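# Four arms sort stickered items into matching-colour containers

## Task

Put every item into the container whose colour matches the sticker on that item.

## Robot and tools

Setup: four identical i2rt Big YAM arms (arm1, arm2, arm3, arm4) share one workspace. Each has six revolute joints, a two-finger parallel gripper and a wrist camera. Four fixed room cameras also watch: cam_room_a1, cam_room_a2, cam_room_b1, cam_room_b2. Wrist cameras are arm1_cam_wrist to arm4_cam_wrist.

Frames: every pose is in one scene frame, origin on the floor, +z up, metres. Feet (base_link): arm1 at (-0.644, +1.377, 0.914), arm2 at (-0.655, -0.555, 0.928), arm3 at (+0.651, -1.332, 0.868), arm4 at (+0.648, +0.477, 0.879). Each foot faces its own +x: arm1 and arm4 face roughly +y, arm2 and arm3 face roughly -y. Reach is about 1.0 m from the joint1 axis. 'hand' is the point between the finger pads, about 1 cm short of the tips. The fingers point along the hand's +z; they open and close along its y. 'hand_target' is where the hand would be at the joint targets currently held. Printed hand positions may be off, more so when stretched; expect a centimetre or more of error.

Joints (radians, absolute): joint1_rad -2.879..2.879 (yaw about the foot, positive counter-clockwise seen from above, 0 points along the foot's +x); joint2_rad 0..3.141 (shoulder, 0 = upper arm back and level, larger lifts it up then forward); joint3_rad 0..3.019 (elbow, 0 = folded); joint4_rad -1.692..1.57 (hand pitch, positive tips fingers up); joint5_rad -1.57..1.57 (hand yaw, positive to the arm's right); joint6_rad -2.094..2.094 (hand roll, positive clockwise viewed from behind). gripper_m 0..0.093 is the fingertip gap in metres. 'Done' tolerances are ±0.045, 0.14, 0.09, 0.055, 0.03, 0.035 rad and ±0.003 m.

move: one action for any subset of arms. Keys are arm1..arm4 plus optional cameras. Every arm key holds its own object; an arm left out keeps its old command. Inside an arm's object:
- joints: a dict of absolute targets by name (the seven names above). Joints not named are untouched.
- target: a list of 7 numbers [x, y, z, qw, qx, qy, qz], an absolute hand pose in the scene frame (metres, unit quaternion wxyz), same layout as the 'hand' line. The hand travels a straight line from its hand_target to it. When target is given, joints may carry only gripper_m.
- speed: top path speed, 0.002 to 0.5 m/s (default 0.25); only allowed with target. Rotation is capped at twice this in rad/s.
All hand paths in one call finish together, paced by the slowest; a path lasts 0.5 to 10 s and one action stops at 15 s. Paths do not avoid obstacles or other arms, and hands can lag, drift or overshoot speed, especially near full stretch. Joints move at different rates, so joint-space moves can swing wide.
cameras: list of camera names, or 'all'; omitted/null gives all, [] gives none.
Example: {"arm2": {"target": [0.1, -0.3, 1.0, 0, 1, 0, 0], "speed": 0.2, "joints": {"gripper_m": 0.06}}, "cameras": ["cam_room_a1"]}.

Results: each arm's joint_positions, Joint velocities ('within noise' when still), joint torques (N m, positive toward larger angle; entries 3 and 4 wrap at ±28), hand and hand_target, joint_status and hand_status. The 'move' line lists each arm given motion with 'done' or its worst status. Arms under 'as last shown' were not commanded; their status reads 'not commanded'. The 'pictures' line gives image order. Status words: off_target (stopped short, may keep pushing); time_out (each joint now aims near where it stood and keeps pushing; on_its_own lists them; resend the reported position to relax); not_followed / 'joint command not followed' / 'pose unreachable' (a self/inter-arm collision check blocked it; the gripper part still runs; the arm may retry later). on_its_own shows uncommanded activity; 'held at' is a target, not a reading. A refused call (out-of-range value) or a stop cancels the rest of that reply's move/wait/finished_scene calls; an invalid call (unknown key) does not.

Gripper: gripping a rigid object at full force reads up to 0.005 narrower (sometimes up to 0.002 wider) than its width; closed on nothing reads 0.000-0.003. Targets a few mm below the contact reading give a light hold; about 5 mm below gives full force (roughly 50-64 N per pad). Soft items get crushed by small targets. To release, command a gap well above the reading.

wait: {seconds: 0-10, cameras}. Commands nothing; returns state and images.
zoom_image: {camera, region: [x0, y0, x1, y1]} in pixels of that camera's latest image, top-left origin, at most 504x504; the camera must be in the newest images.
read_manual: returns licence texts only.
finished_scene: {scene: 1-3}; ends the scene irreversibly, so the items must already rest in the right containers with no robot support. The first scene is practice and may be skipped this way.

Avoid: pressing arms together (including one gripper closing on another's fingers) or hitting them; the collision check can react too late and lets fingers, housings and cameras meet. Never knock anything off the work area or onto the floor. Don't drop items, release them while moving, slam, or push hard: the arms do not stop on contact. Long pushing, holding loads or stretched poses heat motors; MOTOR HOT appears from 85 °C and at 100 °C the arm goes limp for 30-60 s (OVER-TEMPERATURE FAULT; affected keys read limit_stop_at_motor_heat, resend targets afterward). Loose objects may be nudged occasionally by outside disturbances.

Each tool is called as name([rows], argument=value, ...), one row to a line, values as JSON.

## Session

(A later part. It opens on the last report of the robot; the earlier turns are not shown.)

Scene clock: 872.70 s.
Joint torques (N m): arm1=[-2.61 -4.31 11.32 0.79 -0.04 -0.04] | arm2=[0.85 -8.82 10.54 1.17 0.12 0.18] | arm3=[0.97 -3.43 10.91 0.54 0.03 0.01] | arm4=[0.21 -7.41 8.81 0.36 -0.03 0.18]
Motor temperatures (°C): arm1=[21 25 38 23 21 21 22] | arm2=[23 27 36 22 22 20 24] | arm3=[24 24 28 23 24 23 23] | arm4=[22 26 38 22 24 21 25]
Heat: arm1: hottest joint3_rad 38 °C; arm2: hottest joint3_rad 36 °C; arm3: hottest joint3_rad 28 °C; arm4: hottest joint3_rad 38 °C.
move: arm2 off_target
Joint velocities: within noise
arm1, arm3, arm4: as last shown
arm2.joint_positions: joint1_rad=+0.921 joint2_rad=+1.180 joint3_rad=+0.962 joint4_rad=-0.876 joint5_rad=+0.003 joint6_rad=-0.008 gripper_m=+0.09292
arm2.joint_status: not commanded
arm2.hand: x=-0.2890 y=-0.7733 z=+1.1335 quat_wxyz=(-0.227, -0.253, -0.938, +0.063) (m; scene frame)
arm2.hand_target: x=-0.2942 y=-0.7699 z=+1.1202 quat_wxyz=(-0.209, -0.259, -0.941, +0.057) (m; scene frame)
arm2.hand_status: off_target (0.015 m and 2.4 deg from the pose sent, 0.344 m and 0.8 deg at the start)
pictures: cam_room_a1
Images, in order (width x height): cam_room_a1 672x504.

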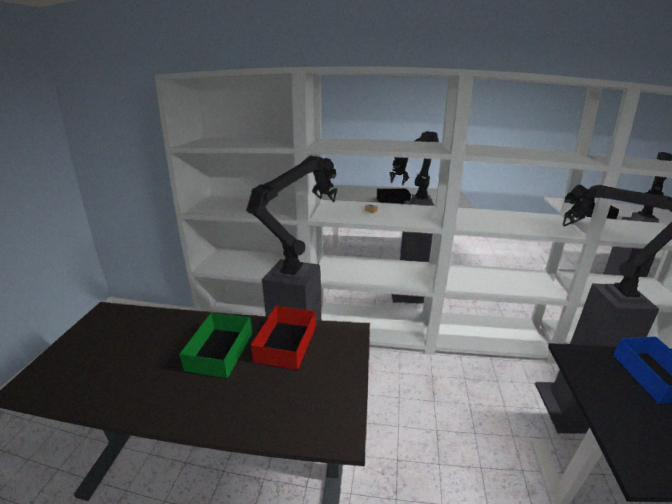

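move(arm3={"target": [0.290, -1.1173, 1.11, 0.0573, -0.9414, 0.2587, 0.2087], "speed": 0.4}, cameras=[])

move(arm3={"target": [0.0579, -0.9793, 1.07, 0.0573, -0.9414, 0.2587, 0.2087], "speed": 0.3}, cameras=["arm3_cam_wrist", "cam_room_a1"])

Scene clock: 880.90 s.
Joint torques (N m): arm1=[-2.61 -4.89 11.45 0.77 -0.03 -0.03] | arm2=[0.85 -9 10.56 1.16 0.12 0.19] | arm3=[1.96 -9.64 9.51 1.32 0.14 0.02] | arm4=[0.62 -7.94 8.8 0.38 0.02 0.19]
Motor temperatures (°C): arm1=[21 25 38 23 21 21 21] | arm2=[23 27 36 22 22 20 24] | arm3=[24 24 28 23 24 23 23] | arm4=[22 25 38 22 24 21 25]
Heat: arm1: hottest joint3_rad 38 °C; arm2: hottest joint3_rad 36 °C; arm3: hottest joint3_rad 28 °C; arm4: hottest joint3_rad 38 °C.
move: arm3 done
Joint velocities: within noise
arm1, arm2, arm4: as last shown
arm3.joint_positions: joint1_rad=-1.979 joint2_rad=+1.166 joint3_rad=+1.056 joint4_rad=-1.044 joint5_rad=+0.013 joint6_rad=+0.001 gripper_m=+0.09402
arm3.joint_status: not commanded
arm3.hand: x=+0.2945 y=-1.1168 z=+1.1027 quat_wxyz=(+0.054, -0.944, +0.259, +0.196) (m; scene frame)
arm3.hand_target: x=+0.2901 y=-1.1174 z=+1.1100 quat_wxyz=(+0.057, -0.941, +0.259, +0.209) (m; scene frame)
arm3.hand_status: done (0.009 m and 1.6 deg from the pose sent, 0.156 m and 1.4 deg at the start)
pictures: none
No camera images: "cameras" was empty.

Scene clock: 882.57 s.
Joint torques (N m): arm1=[-2.14 -4.72 11.21 0.94 -0.09 -0.07] | arm2=[0.91 -8.82 10.54 1.17 0.12 0.19] | arm3=[1.61 -22.07 13.42 0.38 0.02 -0.04] | arm4=[0.44 -7.3 8.77 0.31 -0.01 0.19]
Motor temperatures (°C): arm1=[21 25 38 23 21 21 21] | arm2=[23 27 36 22 22 20 24] | arm3=[24 24 29 23 24 23 23] | arm4=[22 25 38 22 24 21 25]
Heat: arm1: hottest joint3_rad 38 °C; arm2: hottest joint3_rad 36 °C; arm3: hottest joint3_rad 29 °C; arm4: hottest joint3_rad 38 °C.
move: arm3 off_target
Joint velocities: within noise
arm1, arm2, arm4: as last shown
arm3.joint_positions: joint1_rad=-1.979 joint2_rad=+1.883 joint3_rad=+1.718 joint4_rad=-1.012 joint5_rad=+0.013 joint6_rad=+0.001 gripper_m=+0.09402
arm3.joint_status: not commanded
arm3.hand: x=+0.0705 y=-0.9866 z=+1.0422 quat_wxyz=(+0.051, -0.947, +0.259, +0.185) (m; scene frame)
arm3.hand_target: x=+0.0590 y=-0.9801 z=+1.0703 quat_wxyz=(+0.057, -0.941, +0.259, +0.209) (m; scene frame)
arm3.hand_status: off_target (0.031 m and 2.9 deg from the pose sent, 0.276 m and 1.6 deg at the start)
arm4.joint_positions: joint1_rad=+2.201 joint2_rad=+1.159 joint3_rad=+1.065 joint4_rad=-1.012 joint5_rad=+0.003 joint6_rad=-0.011 gripper_m=+0.09292
pictures: arm3_cam_wrist, cam_room_a1
Images, in order (width x height): arm3_cam_wrist 672x504, cam_room_a1 672x504.

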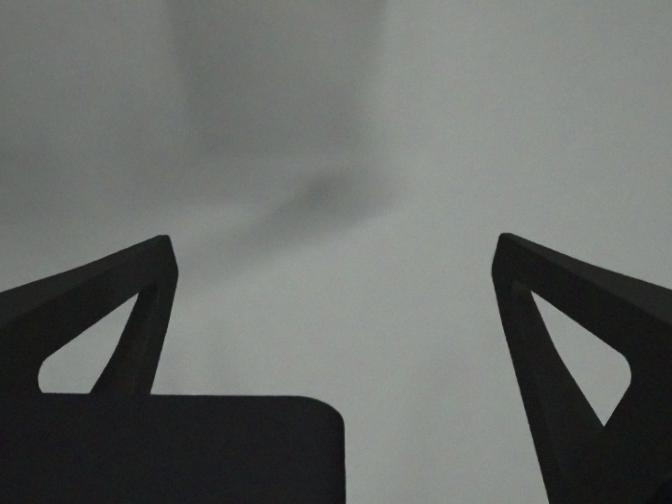

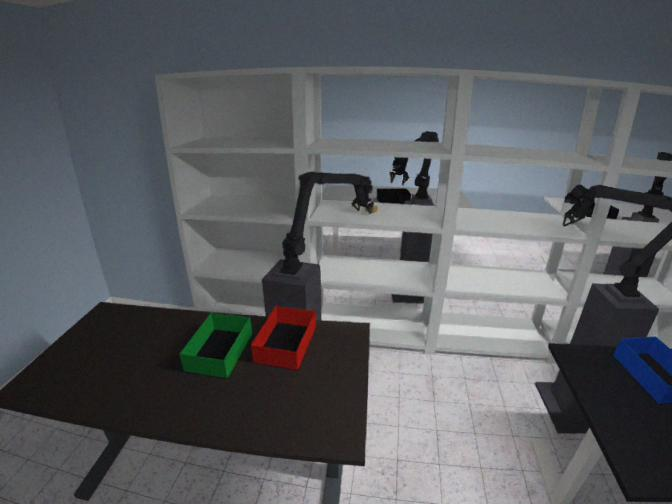

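move(arm3={"target": [0.0579, -0.9793, 1.12, 0.0573, -0.9414, 0.2587, 0.2087], "speed": 0.3}, cameras=["arm3_cam_wrist"])

move(arm3={"target": [0.0235, -0.959, 1.12, 0.0573, -0.9414, 0.2587, 0.2087], "speed": 0.3}, cameras=["arm3_cam_wrist"])

Scene clock: 889.03 s.
Joint torques (N m): arm1=[-2.49 -4.89 11.36 0.85 -0.05 -0.04] | arm2=[0.97 -8.76 10.54 1.16 0.12 0.18] | arm3=[1.67 -22.53 13.27 0.35 0.04 -0.02] | arm4=[0.97 -7.59 8.76 0.24 0.01 0.14]
Motor temperatures (°C): arm1=[21 25 39 23 21 21 21] | arm2=[23 26 36 22 22 20 23] | arm3=[24 25 30 23 24 23 23] | arm4=[22 25 38 22 24 21 25]
Heat: arm1: hottest joint3_rad 39 °C; arm2: hottest joint3_rad 36 °C; arm3: hottest joint3_rad 30 °C; arm4: hottest joint3_rad 38 °C.
move: arm3 off_target
Joint velocities: within noise
arm1, arm2, arm4: as last shown
arm3.joint_positions: joint1_rad=-1.979 joint2_rad=+1.880 joint3_rad=+1.843 joint4_rad=-1.140 joint5_rad=+0.013 joint6_rad=+0.001 gripper_m=+0.09402
arm3.joint_status: not commanded
arm3.hand: x=+0.0670 y=-0.9839 z=+1.0917 quat_wxyz=(+0.051, -0.947, +0.259, +0.185) (m; scene frame)
arm3.hand_target: x=+0.0589 y=-0.9800 z=+1.1200 quat_wxyz=(+0.057, -0.941, +0.259, +0.209) (m; scene frame)
arm3.hand_status: off_target (0.030 m and 2.9 deg from the pose sent, 0.079 m and 2.9 deg at the start)
pictures: arm3_cam_wrist
Images, in order (width x height): arm3_cam_wrist 672x504.

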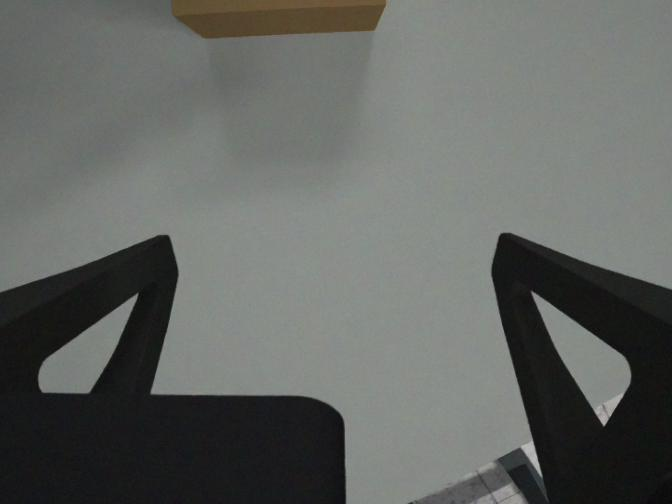

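Scene clock: 890.10 s.
Joint torques (N m): arm1=[-2.49 -4.66 11.4 0.72 -0.02 -0.07] | arm2=[0.85 -8.82 10.52 1.16 0.12 0.18] | arm3=[1.55 -22.59 13.65 0.46 0.03 -0.04] | arm4=[0.67 -7.59 8.62 0.35 -0.02 0.18]
Motor temperatures (°C): arm1=[21 25 39 23 21 21 21] | arm2=[23 26 36 22 22 20 23] | arm3=[24 25 30 23 24 23 23] | arm4=[22 25 38 22 24 21 25]
Heat: arm1: hottest joint3_rad 39 °C; arm2: hottest joint3_rad 36 °C; arm3: hottest joint3_rad 30 °C; arm4: hottest joint3_rad 38 °C.
move: arm3 off_target
Joint velocities: within noise
arm1.joint_positions: joint1_rad=-2.250 joint2_rad=+1.126 joint3_rad=+0.918 joint4_rad=-0.892 joint5_rad=-0.008 joint6_rad=+0.002 gripper_m=+0.09294
arm1.joint_status: not commanded
arm1.hand: x=-0.3078 y=+1.1453 z=+1.1118 quat_wxyz=(-0.216, -0.292, -0.929, +0.067) (m; scene frame)
arm1.hand_target: x=-0.3100 y=+1.1430 z=+1.1100 quat_wxyz=(-0.210, -0.293, -0.931, +0.066) (m; scene frame)
arm1.hand_status: not commanded
arm2, arm4: as last shown
arm3.joint_positions: joint1_rad=-1.979 joint2_rad=+1.990 joint3_rad=+2.029 joint4_rad=-1.206 joint5_rad=+0.013 joint6_rad=+0.001 gripper_m=+0.09402
arm3.joint_status: not commanded
arm3.hand: x=+0.0338 y=-0.9643 z=+1.0997 quat_wxyz=(+0.053, -0.946, +0.259, +0.190) (m; scene frame)
arm3.hand_target: x=+0.0244 y=-0.9596 z=+1.1200 quat_wxyz=(+0.057, -0.941, +0.259, +0.209) (m; scene frame)
arm3.hand_status: off_target (0.023 m and 2.3 deg from the pose sent, 0.058 m and 2.9 deg at the start)
pictures: arm3_cam_wrist
Images, in order (width x height): arm3_cam_wrist 672x504.

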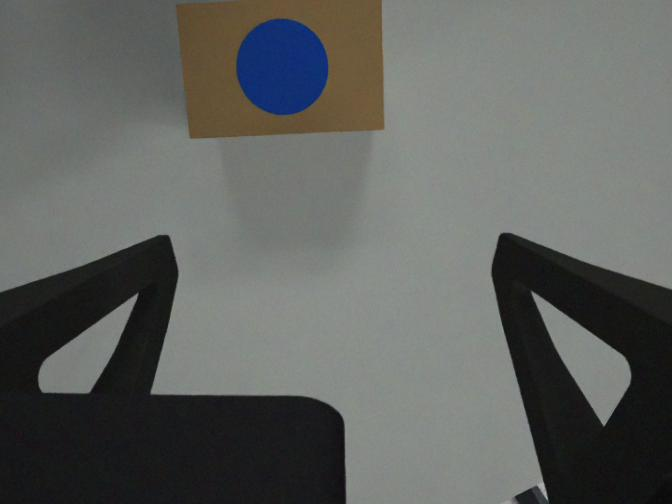

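move(arm3={"joints": {"joint1_rad": -2.04}}, cameras=[])

move(arm3={"joints": {"joint1_rad": -1.956}}, cameras=["arm3_cam_wrist"])

Scene clock: 897.87 s.
Joint torques (N m): arm1=[-2.67 -5.07 11.3 0.73 -0.05 -0.05] | arm2=[0.85 -8.82 10.55 1.14 0.12 0.19] | arm3=[1.55 -22.89 13.65 0.44 0.01 -0.02] | arm4=[0.56 -7.36 8.81 0.46 -0.01 0.16]
Motor temperatures (°C): arm1=[21 25 39 23 21 21 21] | arm2=[23 26 36 22 22 20 23] | arm3=[24 25 30 23 24 23 23] | arm4=[22 25 38 22 24 21 25]
Heat: arm1: hottest joint3_rad 39 °C; arm2: hottest joint3_rad 36 °C; arm3: hottest joint3_rad 30 °C; arm4: hottest joint3_rad 38 °C.
move: arm3 done
Joint velocities: within noise
arm1, arm2: as last shown
arm3.joint_positions: joint1_rad=-2.043 joint2_rad=+1.990 joint3_rad=+2.029 joint4_rad=-1.206 joint5_rad=+0.013 joint6_rad=+0.001 gripper_m=+0.09402
arm3.joint_status: all done
arm3.hand: x=+0.0580 y=-0.9260 z=+1.0992 quat_wxyz=(+0.059, -0.937, +0.289, +0.188) (m; scene frame)
arm3.hand_target: x=+0.0485 y=-0.9214 z=+1.1195 quat_wxyz=(+0.064, -0.933, +0.288, +0.207) (m; scene frame)
arm3.hand_status: not commanded
arm4.joint_positions: joint1_rad=+2.201 joint2_rad=+1.159 joint3_rad=+1.065 joint4_rad=-1.012 joint5_rad=+0.003 joint6_rad=-0.011 gripper_m=+0.09292
arm4.joint_status: not commanded
arm4.hand: x=+0.3211 y=+0.2109 z=+1.1308 quat_wxyz=(+0.076, +0.914, +0.332, -0.221) (m; scene frame)
arm4.hand_target: x=+0.3218 y=+0.2127 z=+1.1201 quat_wxyz=(+0.072, +0.920, +0.326, -0.204) (m; scene frame)
arm4.hand_status: not commanded
pictures: none
No camera images: "cameras" was empty.

Scene clock: 898.90 s.
Joint torques (N m): arm1=[-2.43 -4.37 11.21 0.72 -0.06 -0.04] | arm2=[0.91 -8.76 10.54 1.16 0.12 0.18] | arm3=[0.79 -22.77 13.67 0.43 0.03 -0.03] | arm4=[0.21 -7.59 8.77 0.35 0.01 0.15]
Motor temperatures (°C): arm1=[21 25 39 23 21 21 21] | arm2=[23 26 36 22 22 20 23] | arm3=[24 25 30 23 24 23 23] | arm4=[22 25 38 22 24 21 25]
Heat: arm1: hottest joint3_rad 39 °C; arm2: hottest joint3_rad 36 °C; arm3: hottest joint3_rad 30 °C; arm4: hottest joint3_rad 38 °C.
move: arm3 done
Joint velocities: within noise
arm1, arm2, arm4: as last shown
arm3.joint_positions: joint1_rad=-1.946 joint2_rad=+1.990 joint3_rad=+2.029 joint4_rad=-1.206 joint5_rad=+0.013 joint6_rad=+0.001 gripper_m=+0.09402
arm3.joint_status: all done
arm3.hand: x=+0.0220 y=-0.9850 z=+1.1000 quat_wxyz=(+0.049, -0.950, +0.243, +0.191) (m; scene frame)
arm3.hand_target: x=+0.0164 y=-0.9734 z=+1.1202 quat_wxyz=(+0.055, -0.944, +0.248, +0.210) (m; scene frame)
arm3.hand_status: not commanded
pictures: arm3_cam_wrist
Images, in order (width x height): arm3_cam_wrist 672x504.

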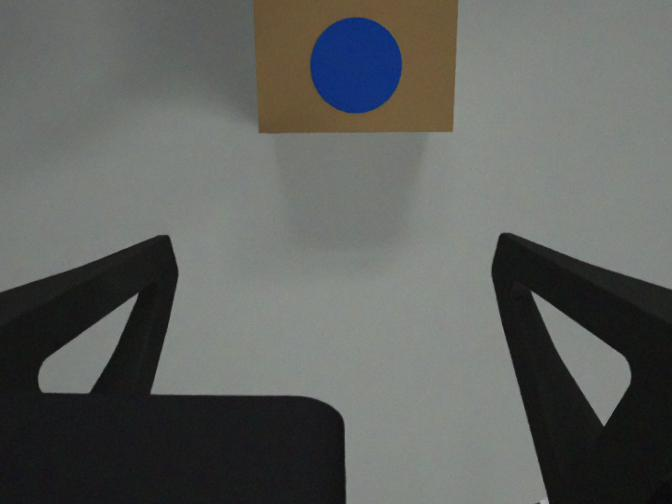

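move(arm3={"target": [-0.0354, -0.9521, 1.032, 0.0541, -0.9453, 0.2442, 0.2095], "speed": 0.15}, cameras=["arm3_cam_wrist"])

Scene clock: 906.27 s.
Joint torques (N m): arm1=[-2.14 -4.42 11.41 0.75 -0.05 -0.05] | arm2=[0.79 -8.88 10.54 1.16 0.12 0.17] | arm3=[1.38 -23.94 13.23 1.11 0.11 -0.05] | arm4=[0.26 -7.24 8.79 0.35 -0.01 0.16]
Motor temperatures (°C): arm1=[21 25 39 23 21 21 21] | arm2=[23 26 35 22 22 20 23] | arm3=[24 26 31 23 24 23 23] | arm4=[22 25 38 22 24 21 25]
Heat: arm1: hottest joint3_rad 39 °C; arm2: hottest joint3_rad 35 °C; arm3: hottest joint3_rad 31 °C; arm4: hottest joint3_rad 38 °C.
move: arm3 off_target
Joint velocities: within noise
arm1, arm2, arm4: as last shown
arm3.joint_positions: joint1_rad=-1.948 joint2_rad=+2.161 joint3_rad=+2.107 joint4_rad=-1.111 joint5_rad=+0.011 joint6_rad=+0.001 gripper_m=+0.09398
arm3.joint_status: not commanded
arm3.hand: x=-0.0223 y=-0.9608 z=+1.0222 quat_wxyz=(+0.048, -0.949, +0.244, +0.192) (m; scene frame)
arm3.hand_target: x=-0.0346 y=-0.9526 z=+1.0322 quat_wxyz=(+0.054, -0.945, +0.244, +0.210) (m; scene frame)
arm3.hand_status: off_target (0.019 m and 2.2 deg from the pose sent, 0.095 m and 2.3 deg at the start)
pictures: arm3_cam_wrist
Images, in order (width x height): arm3_cam_wrist 672x504.

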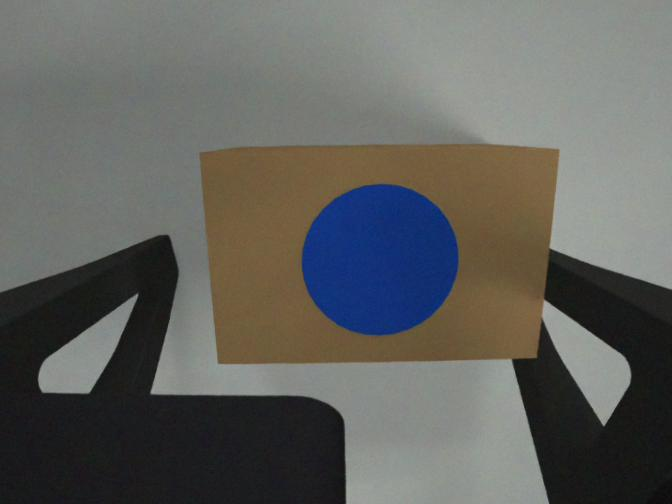

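move(arm3={"target": [-0.0459, -0.9463, 1.042, 0.0541, -0.9453, 0.2442, 0.2095], "speed": 0.1}, cameras=["arm3_cam_wrist"])

move(arm3={"joints": {"gripper_m": 0.059}}, cameras=["arm3_cam_wrist"])

Scene clock: 921.07 s.
Joint torques (N m): arm1=[-2.9 -5.01 11.28 0.92 -0.07 -0.06] | arm2=[0.91 -8.76 10.52 1.18 0.11 0.19] | arm3=[1.55 -24.88 13.91 0.44 0.1 -0.05] | arm4=[0.67 -7.47 8.85 0.36 0 0.17]
Motor temperatures (°C): arm1=[21 25 39 23 21 21 21] | arm2=[23 26 35 22 22 20 23] | arm3=[24 25 31 23 24 23 23] | arm4=[22 24 37 22 24 21 25]
Heat: arm1: hottest joint3_rad 39 °C; arm2: hottest joint3_rad 35 °C; arm3: hottest joint3_rad 31 °C; arm4: hottest joint3_rad 37 °C.
move: arm3 off_target
Joint velocities: within noise
arm1, arm4: as last shown
arm2.joint_positions: joint1_rad=+0.921 joint2_rad=+1.180 joint3_rad=+0.962 joint4_rad=-0.876 joint5_rad=+0.003 joint6_rad=-0.008 gripper_m=+0.09292
arm2.joint_status: not commanded
arm2.hand: x=-0.2890 y=-0.7733 z=+1.1335 quat_wxyz=(-0.227, -0.253, -0.938, +0.063) (m; scene frame)
arm2.hand_target: x=-0.2942 y=-0.7699 z=+1.1202 quat_wxyz=(-0.209, -0.259, -0.941, +0.057) (m; scene frame)
arm2.hand_status: not commanded
arm3.joint_positions: joint1_rad=-1.948 joint2_rad=+2.208 joint3_rad=+2.202 joint4_rad=-1.153 joint5_rad=+0.011 joint6_rad=+0.001 gripper_m=+0.09398
arm3.joint_status: not commanded
arm3.hand: x=-0.0352 y=-0.9537 z=+1.0287 quat_wxyz=(+0.049, -0.949, +0.244, +0.195) (m; scene frame)
arm3.hand_target: x=-0.0450 y=-0.9468 z=+1.0421 quat_wxyz=(+0.054, -0.945, +0.244, +0.210) (m; scene frame)
arm3.hand_status: off_target (0.019 m and 1.8 deg from the pose sent, 0.034 m and 2.2 deg at the start)
pictures: arm3_cam_wrist
Images, in order (width x height): arm3_cam_wrist 672x504.

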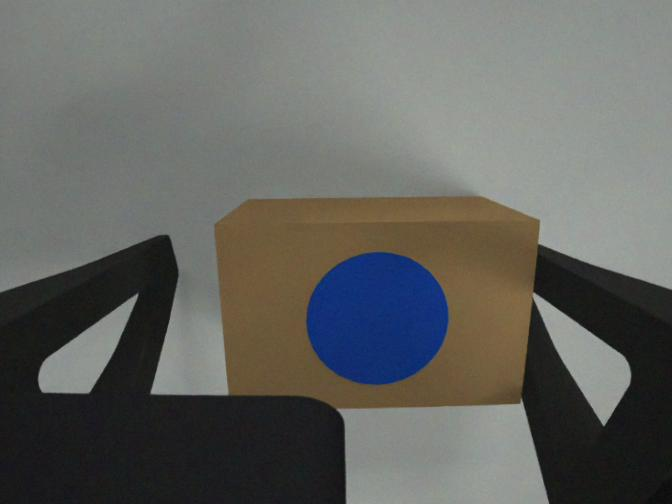

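Scene clock: 921.60 s.
Joint torques (N m): arm1=[-2.2 -4.66 11.3 0.57 -0.05 -0.01] | arm2=[0.85 -8.82 10.55 1.17 0.12 0.18] | arm3=[1.44 -24.7 13.9 0.46 0.07 -0.05] | arm4=[0.62 -7.41 8.84 0.38 0 0.19]
Motor temperatures (°C): arm1=[21 25 39 23 21 21 21] | arm2=[23 26 35 22 22 20 23] | arm3=[24 25 31 23 24 23 23] | arm4=[22 24 37 22 24 21 25]
Heat: arm1: hottest joint3_rad 39 °C; arm2: hottest joint3_rad 35 °C; arm3: hottest joint3_rad 31 °C; arm4: hottest joint3_rad 37 °C.
move: arm3 off_target
Joint velocities: within noise
arm1, arm2, arm4: as last shown
arm3.joint_positions: joint1_rad=-1.948 joint2_rad=+2.208 joint3_rad=+2.202 joint4_rad=-1.154 joint5_rad=+0.012 joint6_rad=+0.001 gripper_m=+0.06900
arm3.joint_status: gripper_m off_target (ended at +0.06903, target +0.05900)
arm3.hand: x=-0.0351 y=-0.9536 z=+1.0286 quat_wxyz=(+0.050, -0.949, +0.244, +0.195) (m; scene frame)
arm3.hand_target: x=-0.0450 y=-0.9469 z=+1.0420 quat_wxyz=(+0.054, -0.945, +0.244, +0.210) (m; scene frame)
arm3.hand_status: not commanded
pictures: arm3_cam_wrist
Images, in order (width x height): arm3_cam_wrist 672x504.

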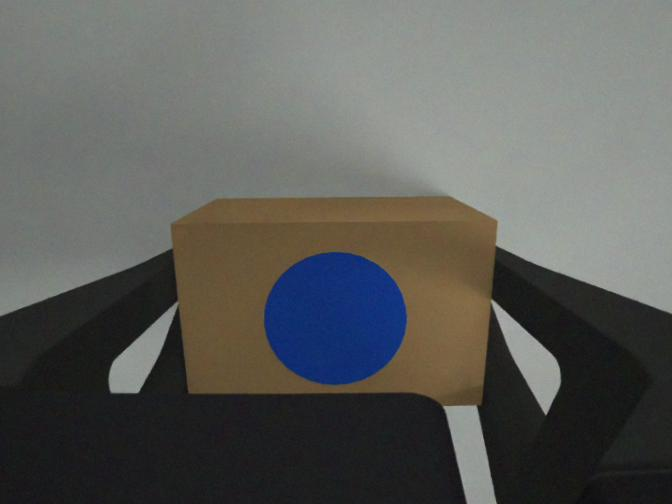

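move(arm3={"target": [0.290, -1.1173, 1.13, 0.0573, -0.9414, 0.2587, 0.2087], "speed": 0.4}, cameras=[])

move(arm3={"joints": {"joint1_rad": 1.875, "joint2_rad": 0.866, "joint3_rad": 1.16, "joint4_rad": -1.428, "joint5_rad": 0, "joint6_rad": 0}}, cameras=["arm3_cam_wrist"])

Scene clock: 935.63 s.
Joint torques (N m): arm1=[-2.96 -4.25 11.43 0.79 -0.03 -0.03] | arm2=[0.91 -8.7 10.54 1.16 0.13 0.18] | arm3=[0.44 -8.41 9.1 0.68 0.08 0] | arm4=[0.32 -7.3 8.84 0.31 -0.01 0.15]
Motor temperatures (°C): arm1=[21 25 39 23 21 21 21] | arm2=[23 26 35 22 22 20 23] | arm3=[24 26 32 23 24 23 24] | arm4=[22 24 37 22 24 21 25]
Heat: arm1: hottest joint3_rad 39 °C; arm2: hottest joint3_rad 35 °C; arm3: hottest joint3_rad 32 °C; arm4: hottest joint3_rad 37 °C.
move: arm3 done
Joint velocities: within noise
arm1, arm2, arm4: as last shown
arm3.joint_positions: joint1_rad=-1.957 joint2_rad=+1.147 joint3_rad=+1.112 joint4_rad=-1.080 joint5_rad=+0.015 joint6_rad=+0.004 gripper_m=+0.06900
arm3.joint_status: not commanded
arm3.hand: x=+0.2867 y=-1.1222 z=+1.1337 quat_wxyz=(+0.057, -0.943, +0.249, +0.215) (m; scene frame)
arm3.hand_target: x=+0.2901 y=-1.1174 z=+1.1299 quat_wxyz=(+0.057, -0.941, +0.259, +0.209) (m; scene frame)
arm3.hand_status: done (0.007 m and 1.3 deg from the pose sent, 0.378 m and 2.6 deg at the start)
pictures: none
No camera images: "cameras" was empty.

Scene clock: 938.23 s.
Joint torques (N m): arm1=[-2.32 -4.89 11.55 0.91 0.01 -0.02] | arm2=[0.85 -8.82 10.58 1.17 0.12 0.18] | arm3=[1.79 -5.07 12.63 0.46 0.11 -0.08] | arm4=[0.85 -7.65 8.83 0.4 0.02 0.18]
Motor temperatures (°C): arm1=[21 25 39 23 21 21 21] | arm2=[23 26 35 22 22 20 23] | arm3=[24 26 32 23 24 23 24] | arm4=[22 24 37 22 24 21 25]
Heat: arm1: hottest joint3_rad 39 °C; arm2: hottest joint3_rad 35 °C; arm3: hottest joint3_rad 32 °C; arm4: hottest joint3_rad 37 °C.
move: arm3 done
Joint velocities: within noise
arm1, arm2, arm4: as last shown
arm3.joint_positions: joint1_rad=+1.867 joint2_rad=+0.877 joint3_rad=+1.117 joint4_rad=-1.422 joint5_rad=-0.002 joint6_rad=+0.004 gripper_m=+0.06902
arm3.joint_status: all done
arm3.hand: x=+0.9421 y=-1.2756 z=+1.1953 quat_wxyz=(-0.192, +0.086, -0.978, -0.011) (m; scene frame)
arm3.hand_target: x=+0.9435 y=-1.2729 z=+1.2181 quat_wxyz=(-0.216, +0.091, -0.972, -0.013) (m; scene frame)
arm3.hand_status: not commanded
pictures: arm3_cam_wrist
Images, in order (width x height): arm3_cam_wrist 672x504.

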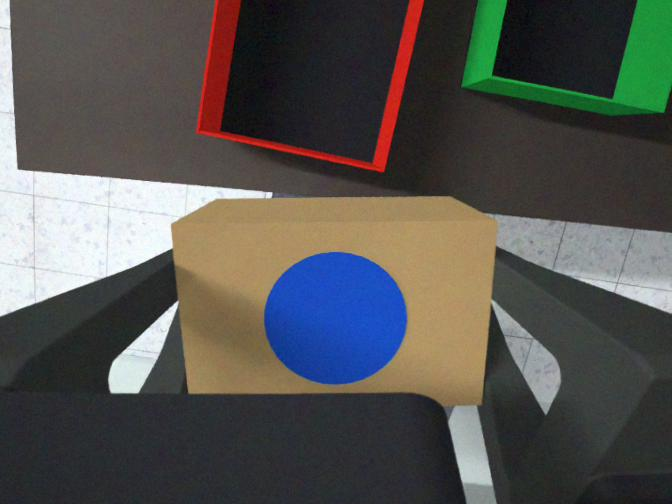

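move(arm3={"target": [1.14, -1.241, 0.85, 0.2155, -0.0897, 0.9722, 0.0199], "speed": 0.4}, cameras=["arm3_cam_wrist", "cam_room_a1"])

move(arm3={"target": [1.14, -1.241, 0.765, 0.2155, -0.0897, 0.9722, 0.0199], "speed": 0.15}, cameras=["arm3_cam_wrist"])

move(arm3={"target": [1.14, -1.241, 0.735, 0.2155, -0.0897, 0.9722, 0.0199], "speed": 0.08}, cameras=["arm3_cam_wrist", "cam_room_a1"])

zoom_image(camera="cam_room_a1", region=[170, 290, 330, 390])

Scene clock: 945.10 s.
Joint torques (N m): arm1=[-2.43 -4.95 11.41 0.83 -0.04 -0.04] | arm2=[1.03 -8.76 10.54 1.14 0.11 0.19] | arm3=[1.38 -15.85 8.79 1.24 -0.07 -0.06] | arm4=[0.73 -7.36 8.76 0.36 -0.02 0.18]
Motor temperatures (°C): arm1=[21 25 39 23 21 21 21] | arm2=[23 26 35 22 22 20 23] | arm3=[24 26 33 23 24 23 24] | arm4=[22 24 37 22 24 21 25]
Heat: arm1: hottest joint3_rad 39 °C; arm2: hottest joint3_rad 35 °C; arm3: hottest joint3_rad 33 °C; arm4: hottest joint3_rad 37 °C.
move: arm3 off_target
Joint velocities: within noise
arm1.joint_positions: joint1_rad=-2.250 joint2_rad=+1.126 joint3_rad=+0.918 joint4_rad=-0.892 joint5_rad=-0.008 joint6_rad=+0.002 gripper_m=+0.09294
arm1.joint_status: not commanded
arm1.hand: x=-0.3078 y=+1.1453 z=+1.1118 quat_wxyz=(-0.216, -0.292, -0.929, +0.067) (m; scene frame)
arm1.hand_target: x=-0.3100 y=+1.1430 z=+1.1100 quat_wxyz=(-0.210, -0.293, -0.931, +0.066) (m; scene frame)
arm1.hand_status: not commanded
arm2, arm4: as last shown
arm3.joint_positions: joint1_rad=+1.867 joint2_rad=+1.728 joint3_rad=+0.818 joint4_rad=-0.287 joint5_rad=-0.012 joint6_rad=+0.004 gripper_m=+0.06902
arm3.joint_status: not commanded
arm3.hand: x=+1.1159 y=-1.2483 z=+0.8302 quat_wxyz=(-0.184, +0.087, -0.979, -0.016) (m; scene frame)
arm3.hand_target: x=+1.1391 y=-1.2411 z=+0.8508 quat_wxyz=(-0.216, +0.090, -0.972, -0.020) (m; scene frame)
arm3.hand_status: off_target (0.032 m and 3.7 deg from the pose sent, 0.399 m and 3.0 deg at the start)
pictures: arm3_cam_wrist, cam_room_a1
Images, in order (width x height): arm3_cam_wrist 672x504, cam_room_a1 672x504.

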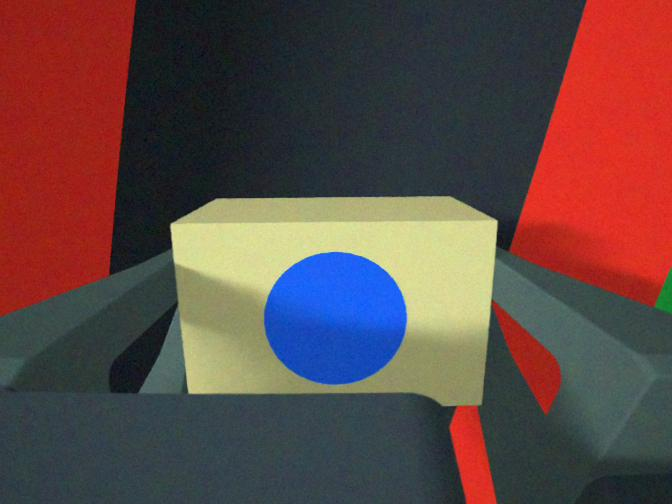

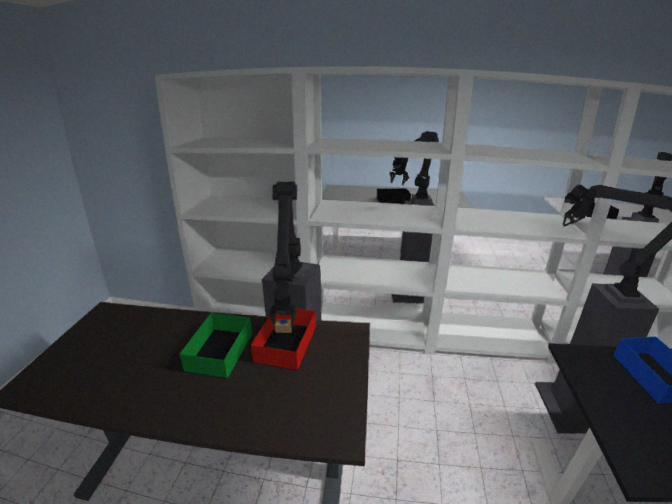

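Scene clock: 946.30 s.
Joint torques (N m): arm1=[-2.73 -4.72 11.29 0.77 -0.05 -0.05] | arm2=[0.85 -8.82 10.54 1.18 0.12 0.19] | arm3=[1.61 -15.85 5.68 1.36 -0.03 -0.04] | arm4=[0.5 -7.47 8.9 0.32 -0.01 0.17]
Motor temperatures (°C): arm1=[21 25 39 23 21 21 21] | arm2=[23 25 35 22 22 20 23] | arm3=[24 26 33 23 24 23 24] | arm4=[22 24 37 22 24 21 25]
Heat: arm1: hottest joint3_rad 39 °C; arm2: hottest joint3_rad 35 °C; arm3: hottest joint3_rad 33 °C; arm4: hottest joint3_rad 37 °C.
move: arm3 off_target
Joint velocities: within noise
arm1, arm2: as last shown
arm3.joint_positions: joint1_rad=+1.867 joint2_rad=+1.935 joint3_rad=+0.818 joint4_rad=-0.051 joint5_rad=-0.012 joint6_rad=+0.004 gripper_m=+0.06902
arm3.joint_status: not commanded
arm3.hand: x=+1.1274 y=-1.2472 z=+0.7577 quat_wxyz=(-0.199, +0.087, -0.976, -0.017) (m; scene frame)
arm3.hand_target: x=+1.1398 y=-1.2410 z=+0.7653 quat_wxyz=(-0.215, +0.090, -0.972, -0.020) (m; scene frame)
arm3.hand_status: off_target (0.016 m and 2.0 deg from the pose sent, 0.070 m and 3.7 deg at the start)
arm4.joint_positions: joint1_rad=+2.201 joint2_rad=+1.159 joint3_rad=+1.065 joint4_rad=-1.012 joint5_rad=+0.003 joint6_rad=-0.011 gripper_m=+0.09292
arm4.joint_status: not commanded
arm4.hand: x=+0.3211 y=+0.2109 z=+1.1308 quat_wxyz=(+0.076, +0.914, +0.332, -0.221) (m; scene frame)
arm4.hand_target: x=+0.3218 y=+0.2127 z=+1.1201 quat_wxyz=(+0.072, +0.920, +0.326, -0.204) (m; scene frame)
arm4.hand_status: not commanded
pictures: arm3_cam_wrist
Images, in order (width x height): arm3_cam_wrist 672x504.

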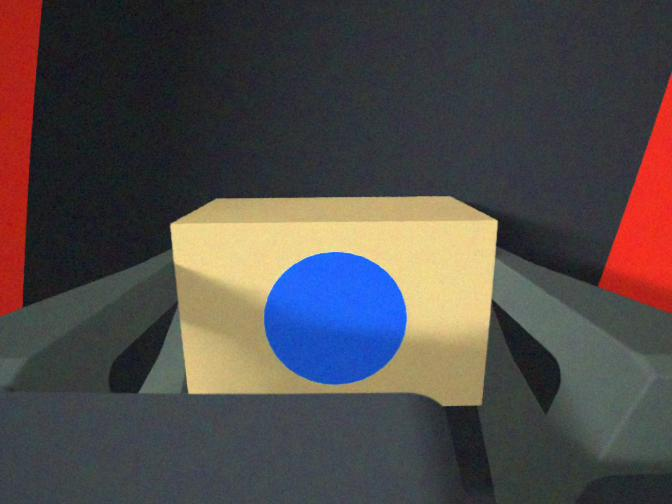

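Scene clock: 947.27 s.
Joint torques (N m): arm1=[-2.37 -4.84 11.38 0.85 0 -0.06] | arm2=[0.91 -8.76 10.56 1.2 0.12 0.18] | arm3=[1.49 -12.22 5.86 1.25 -0.01 -0.04] | arm4=[0.97 -7.82 8.84 0.43 0.01 0.15]
Motor temperatures (°C): arm1=[21 25 39 23 21 21 21] | arm2=[23 25 35 22 22 20 23] | arm3=[24 26 33 23 24 23 24] | arm4=[22 24 37 22 24 21 25]
Heat: arm1: hottest joint3_rad 39 °C; arm2: hottest joint3_rad 35 °C; arm3: hottest joint3_rad 33 °C; arm4: hottest joint3_rad 37 °C.
move: arm3 off_target
Joint velocities: within noise
arm1, arm2, arm4: as last shown
arm3.joint_positions: joint1_rad=+1.867 joint2_rad=+1.974 joint3_rad=+0.819 joint4_rad=+0.032 joint5_rad=-0.012 joint6_rad=+0.004 gripper_m=+0.06902
arm3.joint_status: not commanded
arm3.hand: x=+1.1369 y=-1.2457 z=+0.7480 quat_wxyz=(-0.221, +0.086, -0.971, -0.019) (m; scene frame)
arm3.hand_target: x=+1.1395 y=-1.2411 z=+0.7354 quat_wxyz=(-0.216, +0.090, -0.972, -0.020) (m; scene frame)
arm3.hand_status: off_target (0.014 m and 0.7 deg from the pose sent, 0.027 m and 2.0 deg at the start)
pictures: arm3_cam_wrist, cam_room_a1
Images, in order (width x height): arm3_cam_wrist 672x504, cam_room_a1 672x504.

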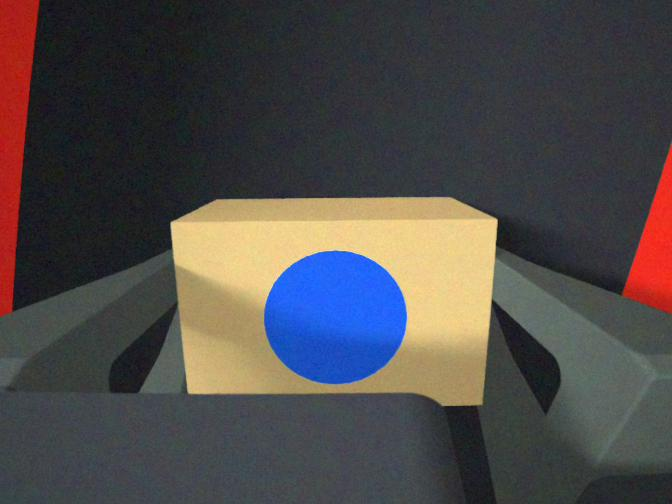

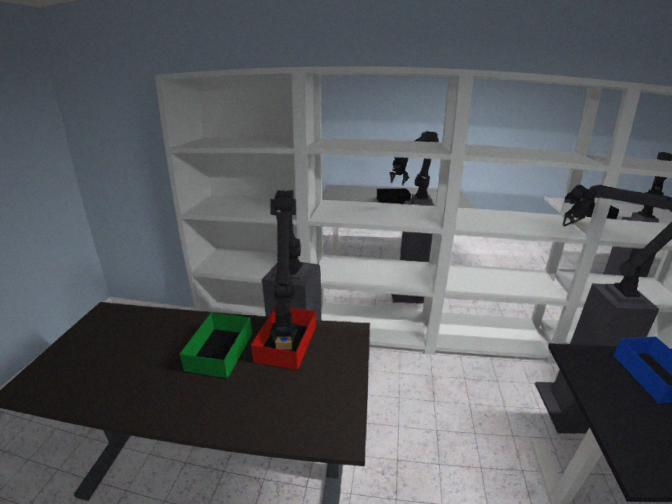

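Scaled by 3.150.

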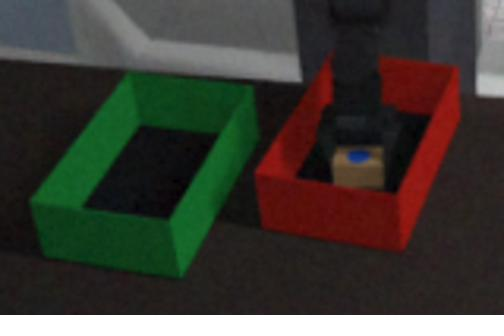

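move(arm3={"target": [1.09, -1.25, 1.0, 0.2155, -0.0897, 0.9722, 0.0199], "speed": 0.4}, cameras=[])

move(arm3={"joints": {"joint1_rad": -1.956, "joint2_rad": 0.866, "joint3_rad": 1.16, "joint4_rad": -1.428, "joint5_rad": 0, "joint6_rad": 0}}, cameras=["arm3_cam_wrist"])

move(arm3={"target": [0.2835, -1.1286, 1.12, 0.0541, -0.9453, 0.2442, 0.2095], "speed": 0.4}, cameras=["arm3_cam_wrist"])

move(arm3={"target": [-0.025, -0.958, 1.04, 0.0541, -0.9453, 0.2442, 0.2095], "speed": 0.4}, cameras=["arm3_cam_wrist"])

Scene clock: 954.37 s.
Joint torques (N m): arm1=[-2.96 -5.36 11.32 0.72 -0.02 -0.04] | arm2=[0.91 -8.94 10.54 1.16 0.12 0.18] | arm3=[1.08 -9.58 11.67 0.54 -0.08 -0.11] | arm4=[0.38 -7.59 8.9 0.39 -0.05 0.19]
Motor temperatures (°C): arm1=[21 25 39 23 21 21 21] | arm2=[23 25 35 22 22 20 23] | arm3=[24 26 32 23 24 23 24] | arm4=[22 24 37 22 24 21 25]
Heat: arm1: hottest joint3_rad 39 °C; arm2: hottest joint3_rad 35 °C; arm3: hottest joint3_rad 32 °C; arm4: hottest joint3_rad 37 °C.
move: arm3 off_target
Joint velocities: within noise
arm1, arm2, arm4: as last shown
arm3.joint_positions: joint1_rad=+1.867 joint2_rad=+1.313 joint3_rad=+0.852 joint4_rad=-0.700 joint5_rad=-0.014 joint6_rad=+0.004 gripper_m=+0.06902
arm3.joint_status: not commanded
arm3.hand: x=+1.0749 y=-1.2530 z=+0.9854 quat_wxyz=(-0.202, +0.087, -0.975, -0.018) (m; scene frame)
arm3.hand_target: x=+1.0893 y=-1.2502 z=+1.0001 quat_wxyz=(-0.216, +0.090, -0.972, -0.020) (m; scene frame)
arm3.hand_status: off_target (0.021 m and 1.7 deg from the pose sent, 0.256 m and 0.7 deg at the start)
pictures: none
No camera images: "cameras" was empty.

Scene clock: 956.97 s.
Joint torques (N m): arm1=[-2.2 -4.84 11.38 0.85 -0.01 -0.06] | arm2=[0.85 -8.76 10.55 1.14 0.11 0.18] | arm3=[0.79 -5.3 10.36 0.5 -0.08 -0.07] | arm4=[0.5 -7.59 8.79 0.23 0 0.18]
Motor temperatures (°C): arm1=[21 25 39 23 21 21 21] | arm2=[23 25 35 22 22 20 23] | arm3=[24 26 32 23 24 23 24] | arm4=[22 24 37 22 24 21 25]
Heat: arm1: hottest joint3_rad 39 °C; arm2: hottest joint3_rad 35 °C; arm3: hottest joint3_rad 32 °C; arm4: hottest joint3_rad 37 °C.
move: arm3 done
Joint velocities: within noise
arm1, arm4: as last shown
arm2.joint_positions: joint1_rad=+0.921 joint2_rad=+1.180 joint3_rad=+0.962 joint4_rad=-0.876 joint5_rad=+0.003 joint6_rad=-0.008 gripper_m=+0.09292
arm2.joint_status: not commanded
arm2.hand: x=-0.2890 y=-0.7733 z=+1.1335 quat_wxyz=(-0.227, -0.253, -0.938, +0.063) (m; scene frame)
arm2.hand_target: x=-0.2942 y=-0.7699 z=+1.1202 quat_wxyz=(-0.209, -0.259, -0.941, +0.057) (m; scene frame)
arm2.hand_status: not commanded
arm3.joint_positions: joint1_rad=-1.948 joint2_rad=+0.878 joint3_rad=+1.143 joint4_rad=-1.422 joint5_rad=+0.003 joint6_rad=+0.004 gripper_m=+0.06909
arm3.joint_status: all done
arm3.hand: x=+0.3877 y=-1.1831 z=+1.2053 quat_wxyz=(+0.045, -0.949, +0.244, +0.196) (m; scene frame)
arm3.hand_target: x=+0.3902 y=-1.1821 z=+1.2161 quat_wxyz=(+0.048, -0.946, +0.246, +0.207) (m; scene frame)
arm3.hand_status: not commanded
pictures: arm3_cam_wrist
Images, in order (width x height): arm3_cam_wrist 672x504.

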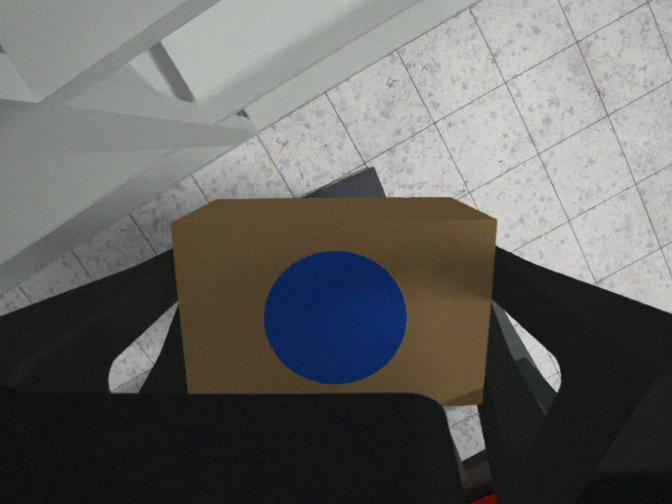

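Scene clock: 958.23 s.
Joint torques (N m): arm1=[-2.43 -4.66 11.52 0.77 -0.1 -0.07] | arm2=[0.79 -8.88 10.56 1.17 0.12 0.18] | arm3=[1.73 -10.4 9.81 1.32 0.13 0.01] | arm4=[0.91 -7.65 8.75 0.35 0.01 0.18]
Motor temperatures (°C): arm1=[21 25 39 23 21 21 21] | arm2=[23 25 35 22 22 20 23] | arm3=[24 26 32 23 24 23 24] | arm4=[22 24 37 22 24 21 25]
Heat: arm1: hottest joint3_rad 39 °C; arm2: hottest joint3_rad 35 °C; arm3: hottest joint3_rad 32 °C; arm4: hottest joint3_rad 37 °C.
move: arm3 off_target
Joint velocities: within noise
arm1, arm2, arm4: as last shown
arm3.joint_positions: joint1_rad=-1.948 joint2_rad=+1.166 joint3_rad=+1.077 joint4_rad=-1.072 joint5_rad=+0.014 joint6_rad=+0.004 gripper_m=+0.06909
arm3.joint_status: not commanded
arm3.hand: x=+0.2885 y=-1.1283 z=+1.1105 quat_wxyz=(+0.050, -0.949, +0.245, +0.194) (m; scene frame)
arm3.hand_target: x=+0.2837 y=-1.1288 z=+1.1201 quat_wxyz=(+0.054, -0.945, +0.244, +0.209) (m; scene frame)
arm3.hand_status: off_target (0.011 m and 1.9 deg from the pose sent, 0.145 m and 1.9 deg at the start)
pictures: arm3_cam_wrist
Images, in order (width x height): arm3_cam_wrist 672x504.

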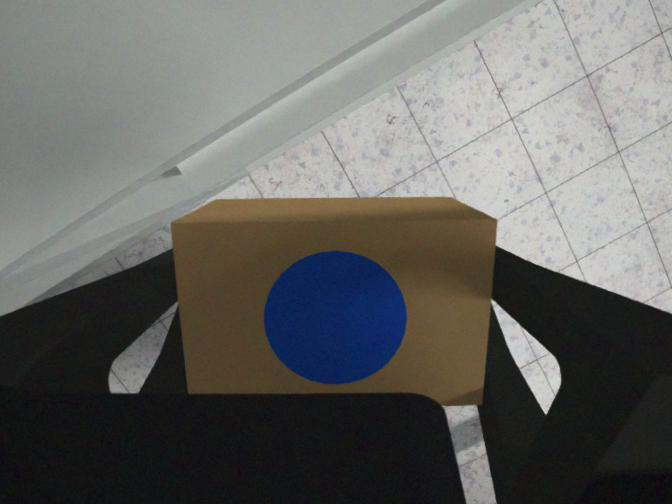

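Scene clock: 959.93 s.
Joint torques (N m): arm1=[-2.2 -4.72 11.37 0.91 -0.05 -0.01] | arm2=[0.91 -8.82 10.56 1.16 0.11 0.18] | arm3=[1.38 -23.77 13.64 0.43 0 -0.08] | arm4=[0.32 -7.41 8.88 0.38 -0.01 0.16]
Motor temperatures (°C): arm1=[21 25 39 23 21 21 21] | arm2=[23 25 35 22 22 20 23] | arm3=[24 26 33 23 24 23 24] | arm4=[22 24 37 22 24 21 25]
Heat: arm1: hottest joint3_rad 39 °C; arm2: hottest joint3_rad 35 °C; arm3: hottest joint3_rad 33 °C; arm4: hottest joint3_rad 37 °C.
move: arm3 off_target
Joint velocities: within noise
arm1, arm2, arm4: as last shown
arm3.joint_positions: joint1_rad=-1.948 joint2_rad=+2.120 joint3_rad=+2.050 joint4_rad=-1.084 joint5_rad=+0.014 joint6_rad=+0.004 gripper_m=+0.06909
arm3.joint_status: not commanded
arm3.hand: x=-0.0139 y=-0.9651 z=+1.0279 quat_wxyz=(+0.051, -0.948, +0.245, +0.196) (m; scene frame)
arm3.hand_target: x=-0.0243 y=-0.9585 z=+1.0402 quat_wxyz=(+0.054, -0.945, +0.244, +0.210) (m; scene frame)
arm3.hand_status: off_target (0.018 m and 1.6 deg from the pose sent, 0.364 m and 1.9 deg at the start)
pictures: arm3_cam_wrist
Images, in order (width x height): arm3_cam_wrist 672x504.

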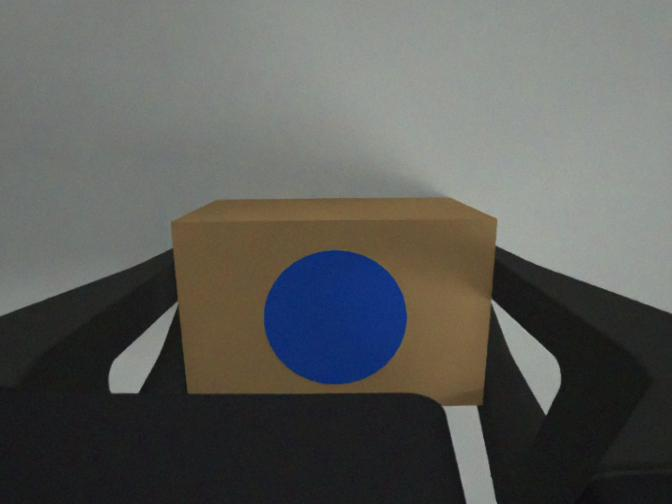

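move(arm3={"target": [-0.022, -0.9595, 1.015, 0.0541, -0.9453, 0.2442, 0.2095], "speed": 0.1}, cameras=[])

move(arm3={"joints": {"gripper_m": 0.093}}, cameras=["arm3_cam_wrist"])

move(arm3={"target": [0.2835, -1.1286, 1.12, 0.0541, -0.9453, 0.2442, 0.2095], "speed": 0.4}, cameras=["cam_room_a1"])

move(arm2={"target": [-0.02, -0.933, 1.055, 0.2087, 0.2590, 0.9414, -0.0574], "speed": 0.4}, cameras=["arm2_cam_wrist"])

Scene clock: 967.73 s.
Joint torques (N m): arm1=[-2.26 -4.78 11.32 0.77 -0.07 -0.06] | arm2=[1.03 -8.82 10.55 1.14 0.13 0.19] | arm3=[1.55 -23.82 8.21 1.47 -0.01 -0.07] | arm4=[0.21 -7.59 8.91 0.28 0 0.2]
Motor temperatures (°C): arm1=[21 25 39 23 21 21 21] | arm2=[23 25 35 22 22 20 23] | arm3=[24 26 33 23 24 23 24] | arm4=[22 24 37 22 24 21 25]
Heat: arm1: hottest joint3_rad 39 °C; arm2: hottest joint3_rad 35 °C; arm3: hottest joint3_rad 33 °C; arm4: hottest joint3_rad 37 °C.
move: arm3 off_target
Joint velocities: within noise
arm1, arm2, arm4: as last shown
arm3.joint_positions: joint1_rad=-1.948 joint2_rad=+2.123 joint3_rad=+2.045 joint4_rad=-1.041 joint5_rad=+0.014 joint6_rad=+0.004 gripper_m=+0.06909
arm3.joint_status: not commanded
arm3.hand: x=-0.0213 y=-0.9611 z=+1.0280 quat_wxyz=(+0.055, -0.944, +0.245, +0.213) (m; scene frame)
arm3.hand_target: x=-0.0218 y=-0.9597 z=+1.0149 quat_wxyz=(+0.054, -0.945, +0.244, +0.209) (m; scene frame)
arm3.hand_status: off_target (0.013 m and 0.4 deg from the pose sent, 0.016 m and 1.6 deg at the start)
pictures: none
No camera images: "cameras" was empty.

Scene clock: 968.27 s.
Joint torques (N m): arm1=[-2.43 -4.72 11.48 0.54 -0.07 -0.07] | arm2=[0.97 -8.76 10.56 1.17 0.11 0.18] | arm3=[1.38 -24.06 8.73 1.31 -0.01 -0.08] | arm4=[0.5 -7.59 8.85 0.31 0 0.18]
Motor temperatures (°C): arm1=[21 25 39 23 21 21 21] | arm2=[23 25 35 22 22 20 23] | arm3=[24 26 33 23 24 23 24] | arm4=[22 24 37 22 24 21 25]
Heat: arm1: hottest joint3_rad 39 °C; arm2: hottest joint3_rad 35 °C; arm3: hottest joint3_rad 33 °C; arm4: hottest joint3_rad 37 °C.
move: arm3 done
Joint velocities: within noise
arm1.joint_positions: joint1_rad=-2.250 joint2_rad=+1.126 joint3_rad=+0.918 joint4_rad=-0.892 joint5_rad=-0.008 joint6_rad=+0.002 gripper_m=+0.09294
arm1.joint_status: not commanded
arm1.hand: x=-0.3078 y=+1.1453 z=+1.1118 quat_wxyz=(-0.216, -0.292, -0.929, +0.067) (m; scene frame)
arm1.hand_target: x=-0.3100 y=+1.1430 z=+1.1100 quat_wxyz=(-0.210, -0.293, -0.931, +0.066) (m; scene frame)
arm1.hand_status: not commanded
arm2, arm4: as last shown
arm3.joint_positions: joint1_rad=-1.948 joint2_rad=+2.123 joint3_rad=+2.039 joint4_rad=-1.040 joint5_rad=+0.014 joint6_rad=+0.004 gripper_m=+0.09297
arm3.joint_status: all done
arm3.hand: x=-0.0204 y=-0.9616 z=+1.0256 quat_wxyz=(+0.054, -0.945, +0.245, +0.211) (m; scene frame)
arm3.hand_target: x=-0.0219 y=-0.9597 z=+1.0150 quat_wxyz=(+0.054, -0.945, +0.244, +0.209) (m; scene frame)
arm3.hand_status: not commanded
pictures: arm3_cam_wrist
Images, in order (width x height): arm3_cam_wrist 672x504.

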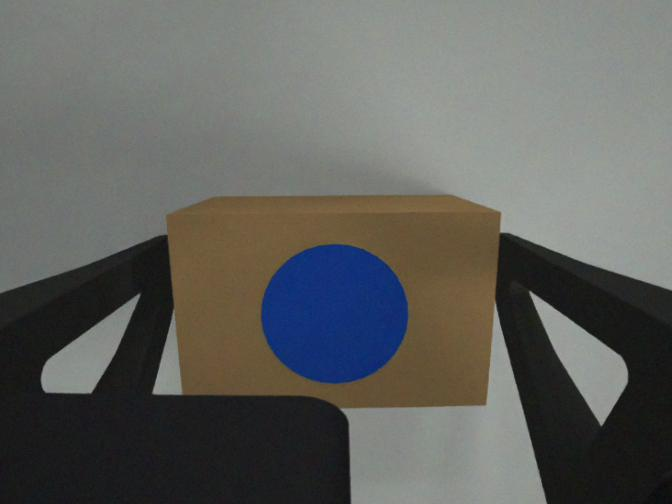

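Scene clock: 970.03 s.
Joint torques (N m): arm1=[-2.37 -4.66 11.38 0.75 -0.04 -0.05] | arm2=[1.03 -8.94 10.56 1.17 0.12 0.18] | arm3=[2.08 -8.23 8.87 0.55 0.13 -0.04] | arm4=[0.44 -7.41 8.79 0.34 -0.01 0.2]
Motor temperatures (°C): arm1=[21 25 39 23 21 21 21] | arm2=[23 25 35 22 22 20 23] | arm3=[24 26 33 23 24 23 24] | arm4=[22 24 37 22 24 21 25]
Heat: arm1: hottest joint3_rad 39 °C; arm2: hottest joint3_rad 35 °C; arm3: hottest joint3_rad 33 °C; arm4: hottest joint3_rad 37 °C.
move: arm3 done
Joint velocities: within noise
arm1, arm2: as last shown
arm3.joint_positions: joint1_rad=-1.948 joint2_rad=+1.148 joint3_rad=+1.090 joint4_rad=-1.051 joint5_rad=+0.015 joint6_rad=+0.008 gripper_m=+0.09297
arm3.joint_status: not commanded
arm3.hand: x=+0.2839 y=-1.1253 z=+1.1257 quat_wxyz=(+0.056, -0.943, +0.247, +0.218) (m; scene frame)
arm3.hand_target: x=+0.2836 y=-1.1286 z=+1.1201 quat_wxyz=(+0.054, -0.945, +0.244, +0.210) (m; scene frame)
arm3.hand_status: done (0.007 m and 1.1 deg from the pose sent, 0.359 m and 0.2 deg at the start)
arm4.joint_positions: joint1_rad=+2.201 joint2_rad=+1.159 joint3_rad=+1.065 joint4_rad=-1.012 joint5_rad=+0.003 joint6_rad=-0.011 gripper_m=+0.09292
arm4.joint_status: not commanded
arm4.hand: x=+0.3211 y=+0.2109 z=+1.1308 quat_wxyz=(+0.076, +0.914, +0.332, -0.221) (m; scene frame)
arm4.hand_target: x=+0.3218 y=+0.2127 z=+1.1201 quat_wxyz=(+0.072, +0.920, +0.326, -0.204) (m; scene frame)
arm4.hand_status: not commanded
pictures: cam_room_a1
Images, in order (width x height): cam_room_a1 672x504.

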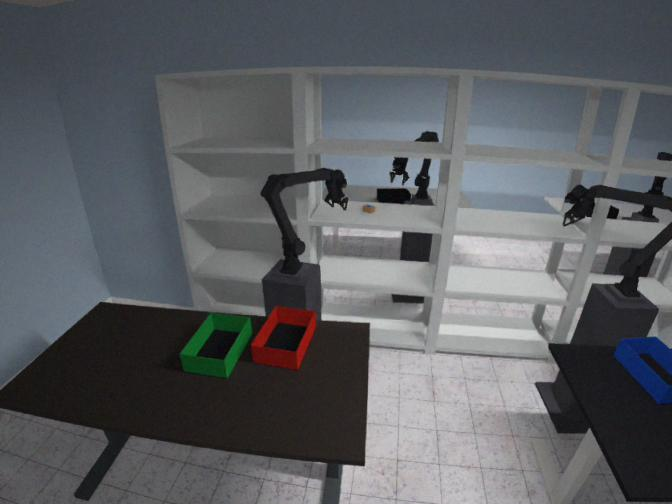

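Scene clock: 971.73 s.
Joint torques (N m): arm1=[-2.37 -4.66 11.38 0.72 -0.08 -0.04] | arm2=[0.67 -22.24 16.49 1.03 0.05 0.16] | arm3=[1.96 -8.41 8.84 0.55 0.12 -0.04] | arm4=[0.79 -7.94 8.8 0.31 0 0.15]
Motor temperatures (°C): arm1=[21 25 39 23 21 21 21] | arm2=[23 25 35 22 22 20 23] | arm3=[24 26 33 23 24 23 24] | arm4=[22 24 37 22 24 21 25]
Heat: arm1: hottest joint3_rad 39 °C; arm2: hottest joint3_rad 35 °C; arm3: hottest joint3_rad 33 °C; arm4: hottest joint3_rad 37 °C.
move: arm2 off_target
Joint velocities: within noise
arm1, arm3, arm4: as last shown
arm2.joint_positions: joint1_rad=+0.921 joint2_rad=+2.041 joint3_rad=+1.785 joint4_rad=-0.902 joint5_rad=+0.003 joint6_rad=-0.008 gripper_m=+0.09292
arm2.joint_status: not commanded
arm2.hand: x=-0.0339 y=-0.9235 z=+1.0435 quat_wxyz=(-0.198, -0.255, -0.945, +0.054) (m; scene frame)
arm2.hand_target: x=-0.0210 y=-0.9324 z=+1.0551 quat_wxyz=(-0.209, -0.259, -0.941, +0.057) (m; scene frame)
arm2.hand_status: off_target (0.020 m and 1.5 deg from the pose sent, 0.323 m and 2.4 deg at the start)
pictures: arm2_cam_wrist
Images, in order (width x height): arm2_cam_wrist 672x504.

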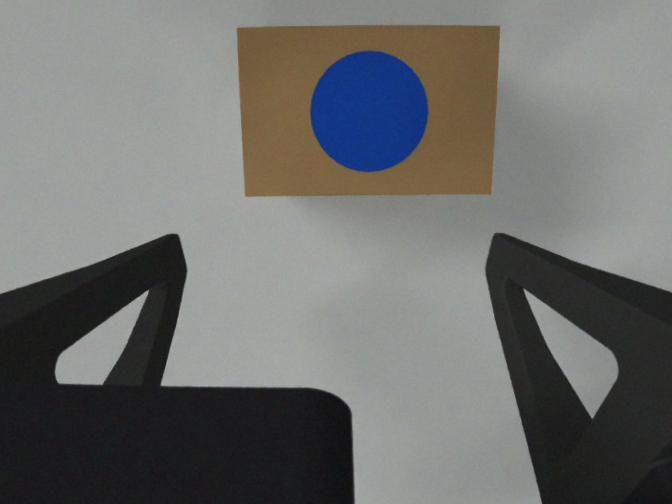

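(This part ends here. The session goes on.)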